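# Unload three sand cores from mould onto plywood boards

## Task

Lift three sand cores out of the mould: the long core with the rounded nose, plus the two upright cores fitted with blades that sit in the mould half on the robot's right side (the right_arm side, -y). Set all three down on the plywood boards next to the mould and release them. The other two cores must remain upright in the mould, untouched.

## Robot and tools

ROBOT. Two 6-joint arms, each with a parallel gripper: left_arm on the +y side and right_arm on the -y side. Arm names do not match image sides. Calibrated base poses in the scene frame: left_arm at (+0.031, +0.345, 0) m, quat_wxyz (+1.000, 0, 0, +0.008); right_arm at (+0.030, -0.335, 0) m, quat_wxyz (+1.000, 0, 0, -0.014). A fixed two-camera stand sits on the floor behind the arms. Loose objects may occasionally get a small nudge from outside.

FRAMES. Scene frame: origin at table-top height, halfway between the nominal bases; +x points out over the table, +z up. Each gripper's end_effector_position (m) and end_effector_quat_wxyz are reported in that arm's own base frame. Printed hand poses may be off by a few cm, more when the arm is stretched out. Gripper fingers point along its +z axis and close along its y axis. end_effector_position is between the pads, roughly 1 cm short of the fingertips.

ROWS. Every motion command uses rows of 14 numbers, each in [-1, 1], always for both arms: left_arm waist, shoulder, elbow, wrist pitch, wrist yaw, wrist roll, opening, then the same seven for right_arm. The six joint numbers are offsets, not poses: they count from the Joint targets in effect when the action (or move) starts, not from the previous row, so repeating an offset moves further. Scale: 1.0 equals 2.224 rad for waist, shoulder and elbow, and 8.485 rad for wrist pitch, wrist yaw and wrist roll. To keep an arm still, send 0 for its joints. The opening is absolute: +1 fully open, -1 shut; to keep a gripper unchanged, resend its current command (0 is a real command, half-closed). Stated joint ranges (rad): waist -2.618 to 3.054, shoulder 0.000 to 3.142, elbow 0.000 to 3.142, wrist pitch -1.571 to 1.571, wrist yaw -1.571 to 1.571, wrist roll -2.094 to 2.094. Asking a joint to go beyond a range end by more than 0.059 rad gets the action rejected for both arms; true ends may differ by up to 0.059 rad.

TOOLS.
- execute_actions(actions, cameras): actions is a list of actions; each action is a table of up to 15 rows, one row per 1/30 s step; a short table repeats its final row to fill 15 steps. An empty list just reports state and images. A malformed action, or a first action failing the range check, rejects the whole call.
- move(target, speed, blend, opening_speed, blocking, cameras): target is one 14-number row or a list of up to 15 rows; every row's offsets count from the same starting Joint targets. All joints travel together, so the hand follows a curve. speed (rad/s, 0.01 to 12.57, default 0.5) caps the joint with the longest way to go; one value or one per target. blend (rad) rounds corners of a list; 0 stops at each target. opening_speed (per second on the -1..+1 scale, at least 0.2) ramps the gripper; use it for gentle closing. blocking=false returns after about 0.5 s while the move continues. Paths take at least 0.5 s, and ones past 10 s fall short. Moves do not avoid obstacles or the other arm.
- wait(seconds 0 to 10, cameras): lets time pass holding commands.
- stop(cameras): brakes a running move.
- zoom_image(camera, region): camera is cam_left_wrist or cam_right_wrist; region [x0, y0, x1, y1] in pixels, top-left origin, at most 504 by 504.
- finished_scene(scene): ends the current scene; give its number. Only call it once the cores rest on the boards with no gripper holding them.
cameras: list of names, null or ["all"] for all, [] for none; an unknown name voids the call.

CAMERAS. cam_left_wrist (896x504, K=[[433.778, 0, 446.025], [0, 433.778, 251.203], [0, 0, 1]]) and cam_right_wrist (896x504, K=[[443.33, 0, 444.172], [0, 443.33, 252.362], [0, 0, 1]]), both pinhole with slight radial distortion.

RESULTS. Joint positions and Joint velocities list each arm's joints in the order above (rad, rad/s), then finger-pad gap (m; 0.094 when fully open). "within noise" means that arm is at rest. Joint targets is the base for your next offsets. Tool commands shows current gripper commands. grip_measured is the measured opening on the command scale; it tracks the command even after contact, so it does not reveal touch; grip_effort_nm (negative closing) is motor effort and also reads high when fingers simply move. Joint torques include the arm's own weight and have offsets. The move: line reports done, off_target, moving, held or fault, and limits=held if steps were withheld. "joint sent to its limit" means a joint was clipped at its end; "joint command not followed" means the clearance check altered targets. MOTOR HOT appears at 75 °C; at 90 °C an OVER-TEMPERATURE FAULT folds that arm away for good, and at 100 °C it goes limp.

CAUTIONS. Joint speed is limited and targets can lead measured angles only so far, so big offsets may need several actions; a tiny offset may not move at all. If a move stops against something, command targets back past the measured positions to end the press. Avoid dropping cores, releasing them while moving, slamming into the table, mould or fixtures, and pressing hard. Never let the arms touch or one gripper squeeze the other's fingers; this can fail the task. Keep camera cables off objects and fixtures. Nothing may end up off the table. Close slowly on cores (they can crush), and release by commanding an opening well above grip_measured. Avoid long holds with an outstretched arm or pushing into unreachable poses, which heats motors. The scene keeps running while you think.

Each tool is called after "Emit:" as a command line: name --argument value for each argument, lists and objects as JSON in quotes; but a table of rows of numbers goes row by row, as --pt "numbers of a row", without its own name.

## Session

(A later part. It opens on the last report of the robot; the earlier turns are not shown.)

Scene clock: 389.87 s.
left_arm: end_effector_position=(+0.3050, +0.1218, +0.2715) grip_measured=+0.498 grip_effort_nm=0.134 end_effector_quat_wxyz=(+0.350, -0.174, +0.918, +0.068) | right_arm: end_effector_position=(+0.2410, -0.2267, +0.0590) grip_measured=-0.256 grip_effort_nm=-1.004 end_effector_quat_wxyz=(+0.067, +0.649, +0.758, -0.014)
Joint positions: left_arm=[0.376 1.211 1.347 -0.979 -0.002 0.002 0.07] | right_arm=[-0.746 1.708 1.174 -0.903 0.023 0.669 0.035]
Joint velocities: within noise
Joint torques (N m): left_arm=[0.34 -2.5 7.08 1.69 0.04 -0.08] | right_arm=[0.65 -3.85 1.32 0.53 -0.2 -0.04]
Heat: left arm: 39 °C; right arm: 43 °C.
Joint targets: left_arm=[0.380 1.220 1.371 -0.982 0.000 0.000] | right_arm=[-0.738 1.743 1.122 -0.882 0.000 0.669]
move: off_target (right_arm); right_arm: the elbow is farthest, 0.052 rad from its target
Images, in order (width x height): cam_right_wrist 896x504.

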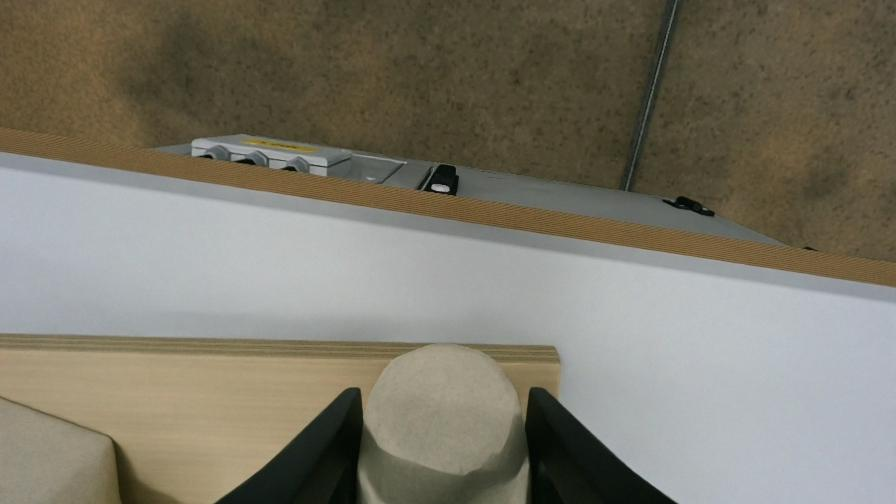

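Emit:
move --target '[0,0,0,0,0,0,0.5,0,0.01,-0.03,0.004,0,0,-0.8]' --speed 0.2 --cameras '["cam_right_wrist"]'

Scene clock: 392.37 s.
left_arm: end_effector_position=(+0.3050, +0.1218, +0.2715) grip_measured=+0.498 grip_effort_nm=0.144 end_effector_quat_wxyz=(+0.350, -0.174, +0.918, +0.068) | right_arm: end_effector_position=(+0.2410, -0.2288, +0.0553) grip_measured=-0.260 grip_effort_nm=-0.999 end_effector_quat_wxyz=(+0.082, +0.650, +0.755, -0.013)
Joint positions: left_arm=[0.376 1.211 1.347 -0.979 -0.002 0.002 0.07] | right_arm=[-0.752 1.69 1.135 -0.85 0.019 0.668 0.035]
Joint velocities: within noise
Joint torques (N m): left_arm=[0.4 -2.37 7.08 1.69 0.05 -0.09] | right_arm=[1.2 -0.72 -0.69 0.43 -0.19 -0.03]
Heat: left arm: 39 °C; right arm: 42 °C.
Joint targets: left_arm=[0.380 1.220 1.371 -0.982 0.000 0.000] | right_arm=[-0.738 1.765 1.055 -0.848 -0.001 0.669]
move: off_target (right_arm); right_arm: the elbow is farthest, 0.079 rad from its target
Images, in order (width x height): cam_right_wrist 896x504.

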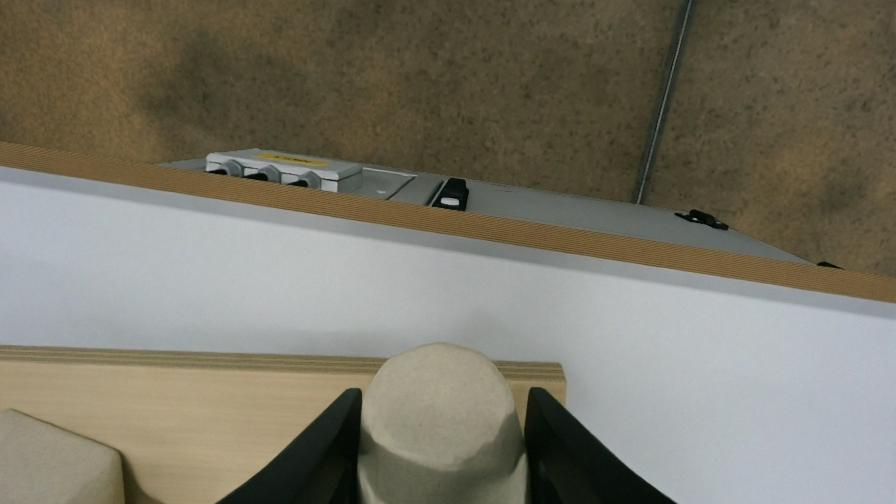

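Emit:
move --pt "0 0 0 0 0 0 0.5 0 -0.027 0.027 0 0 0 -0.8" --pt "0 0 0 0 0 0 0.5 0 -0.027 0.027 0 0 0 -0.1" --speed 0.3 --opening_speed 0.3 --cameras '["cam_right_wrist"]'

Scene clock: 398.37 s.
left_arm: end_effector_position=(+0.3050, +0.1218, +0.2715) grip_measured=+0.498 grip_effort_nm=0.139 end_effector_quat_wxyz=(+0.350, -0.174, +0.918, +0.068) | right_arm: end_effector_position=(+0.2421, -0.2254, +0.0508) grip_measured=-0.103 grip_effort_nm=0.178 end_effector_quat_wxyz=(+0.079, +0.648, +0.758, -0.008)
Joint positions: left_arm=[0.376 1.211 1.347 -0.979 -0.002 0.002 0.07] | right_arm=[-0.747 1.696 1.123 -0.839 0.01 0.667 0.042]
Joint velocities: within noise
Joint torques (N m): left_arm=[0.39 -2.4 7.15 1.67 0.04 -0.08] | right_arm=[0.79 -5.75 4.59 0.29 -0.1 -0.02]
Heat: left arm: 39 °C; right arm: 40 °C.
Joint targets: left_arm=[0.380 1.220 1.371 -0.982 0.000 0.000] | right_arm=[-0.738 1.705 1.115 -0.848 0.000 0.668]
move: done
Images, in order (width x height): cam_right_wrist 896x504.

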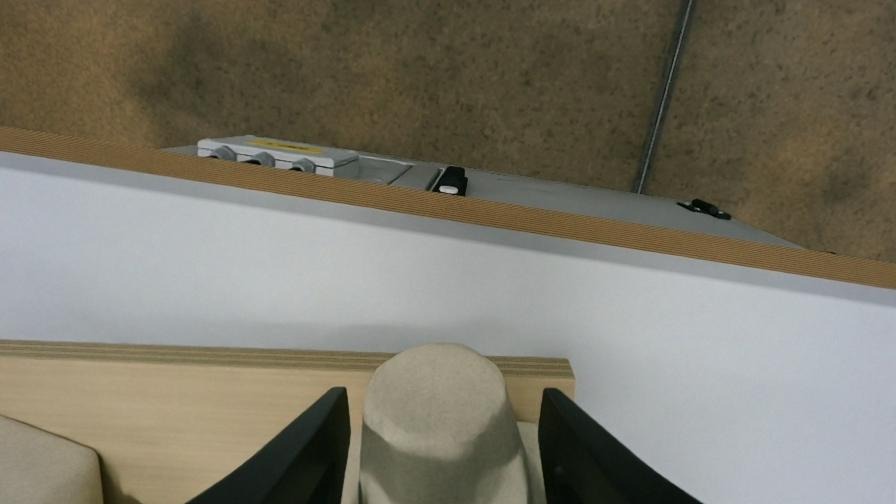

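Emit:
move --pt "0 0 0 0 0 0 0.5 0 0 0 0 0 0 0.3" --pt "0 0 0 0 0 0 0.5 0 -0.0472 0.227 -0.0578 0 0 0.3" --speed 0.5 --opening_speed 0.8 --cameras '["cam_right_wrist"]'

Scene clock: 403.13 s.
left_arm: end_effector_position=(+0.3050, +0.1218, +0.2715) grip_measured=+0.498 grip_effort_nm=0.149 end_effector_quat_wxyz=(+0.350, -0.174, +0.918, +0.068) | right_arm: end_effector_position=(+0.2469, -0.2266, +0.1927) grip_measured=+0.297 grip_effort_nm=0.173 end_effector_quat_wxyz=(+0.113, +0.645, +0.756, -0.005)
Joint positions: left_arm=[0.376 1.211 1.347 -0.979 -0.002 0.002 0.07] | right_arm=[-0.745 1.619 1.597 -1.323 0.001 0.667 0.061]
Joint velocities: within noise
Joint torques (N m): left_arm=[0.39 -2.39 7.13 1.68 0.02 -0.08] | right_arm=[0.58 -7.57 7.15 0.32 -0.02 -0.03]
Heat: left arm: 39 °C; right arm: 40 °C.
Joint targets: left_arm=[0.380 1.220 1.371 -0.982 0.000 0.000] | right_arm=[-0.738 1.600 1.620 -1.339 -0.001 0.669]
move: done
Images, in order (width x height): cam_right_wrist 896x504.

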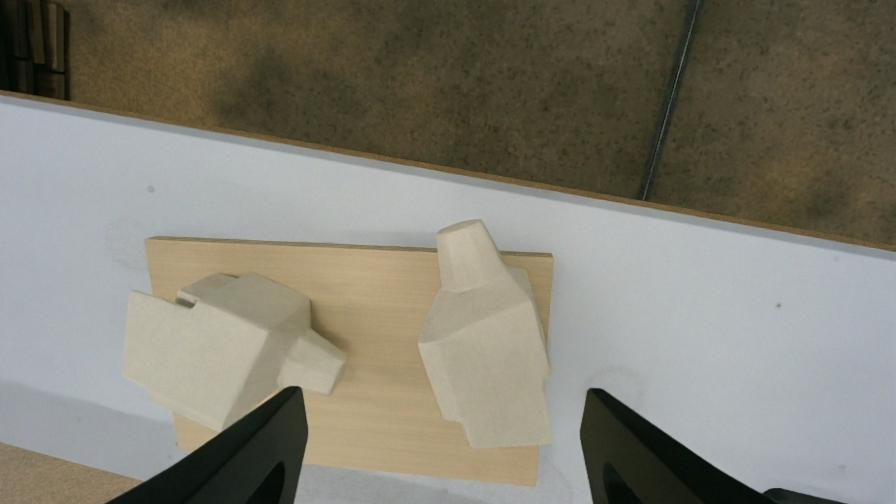

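Emit:
finished_scene --scene 1

The scene is finished: the task was done.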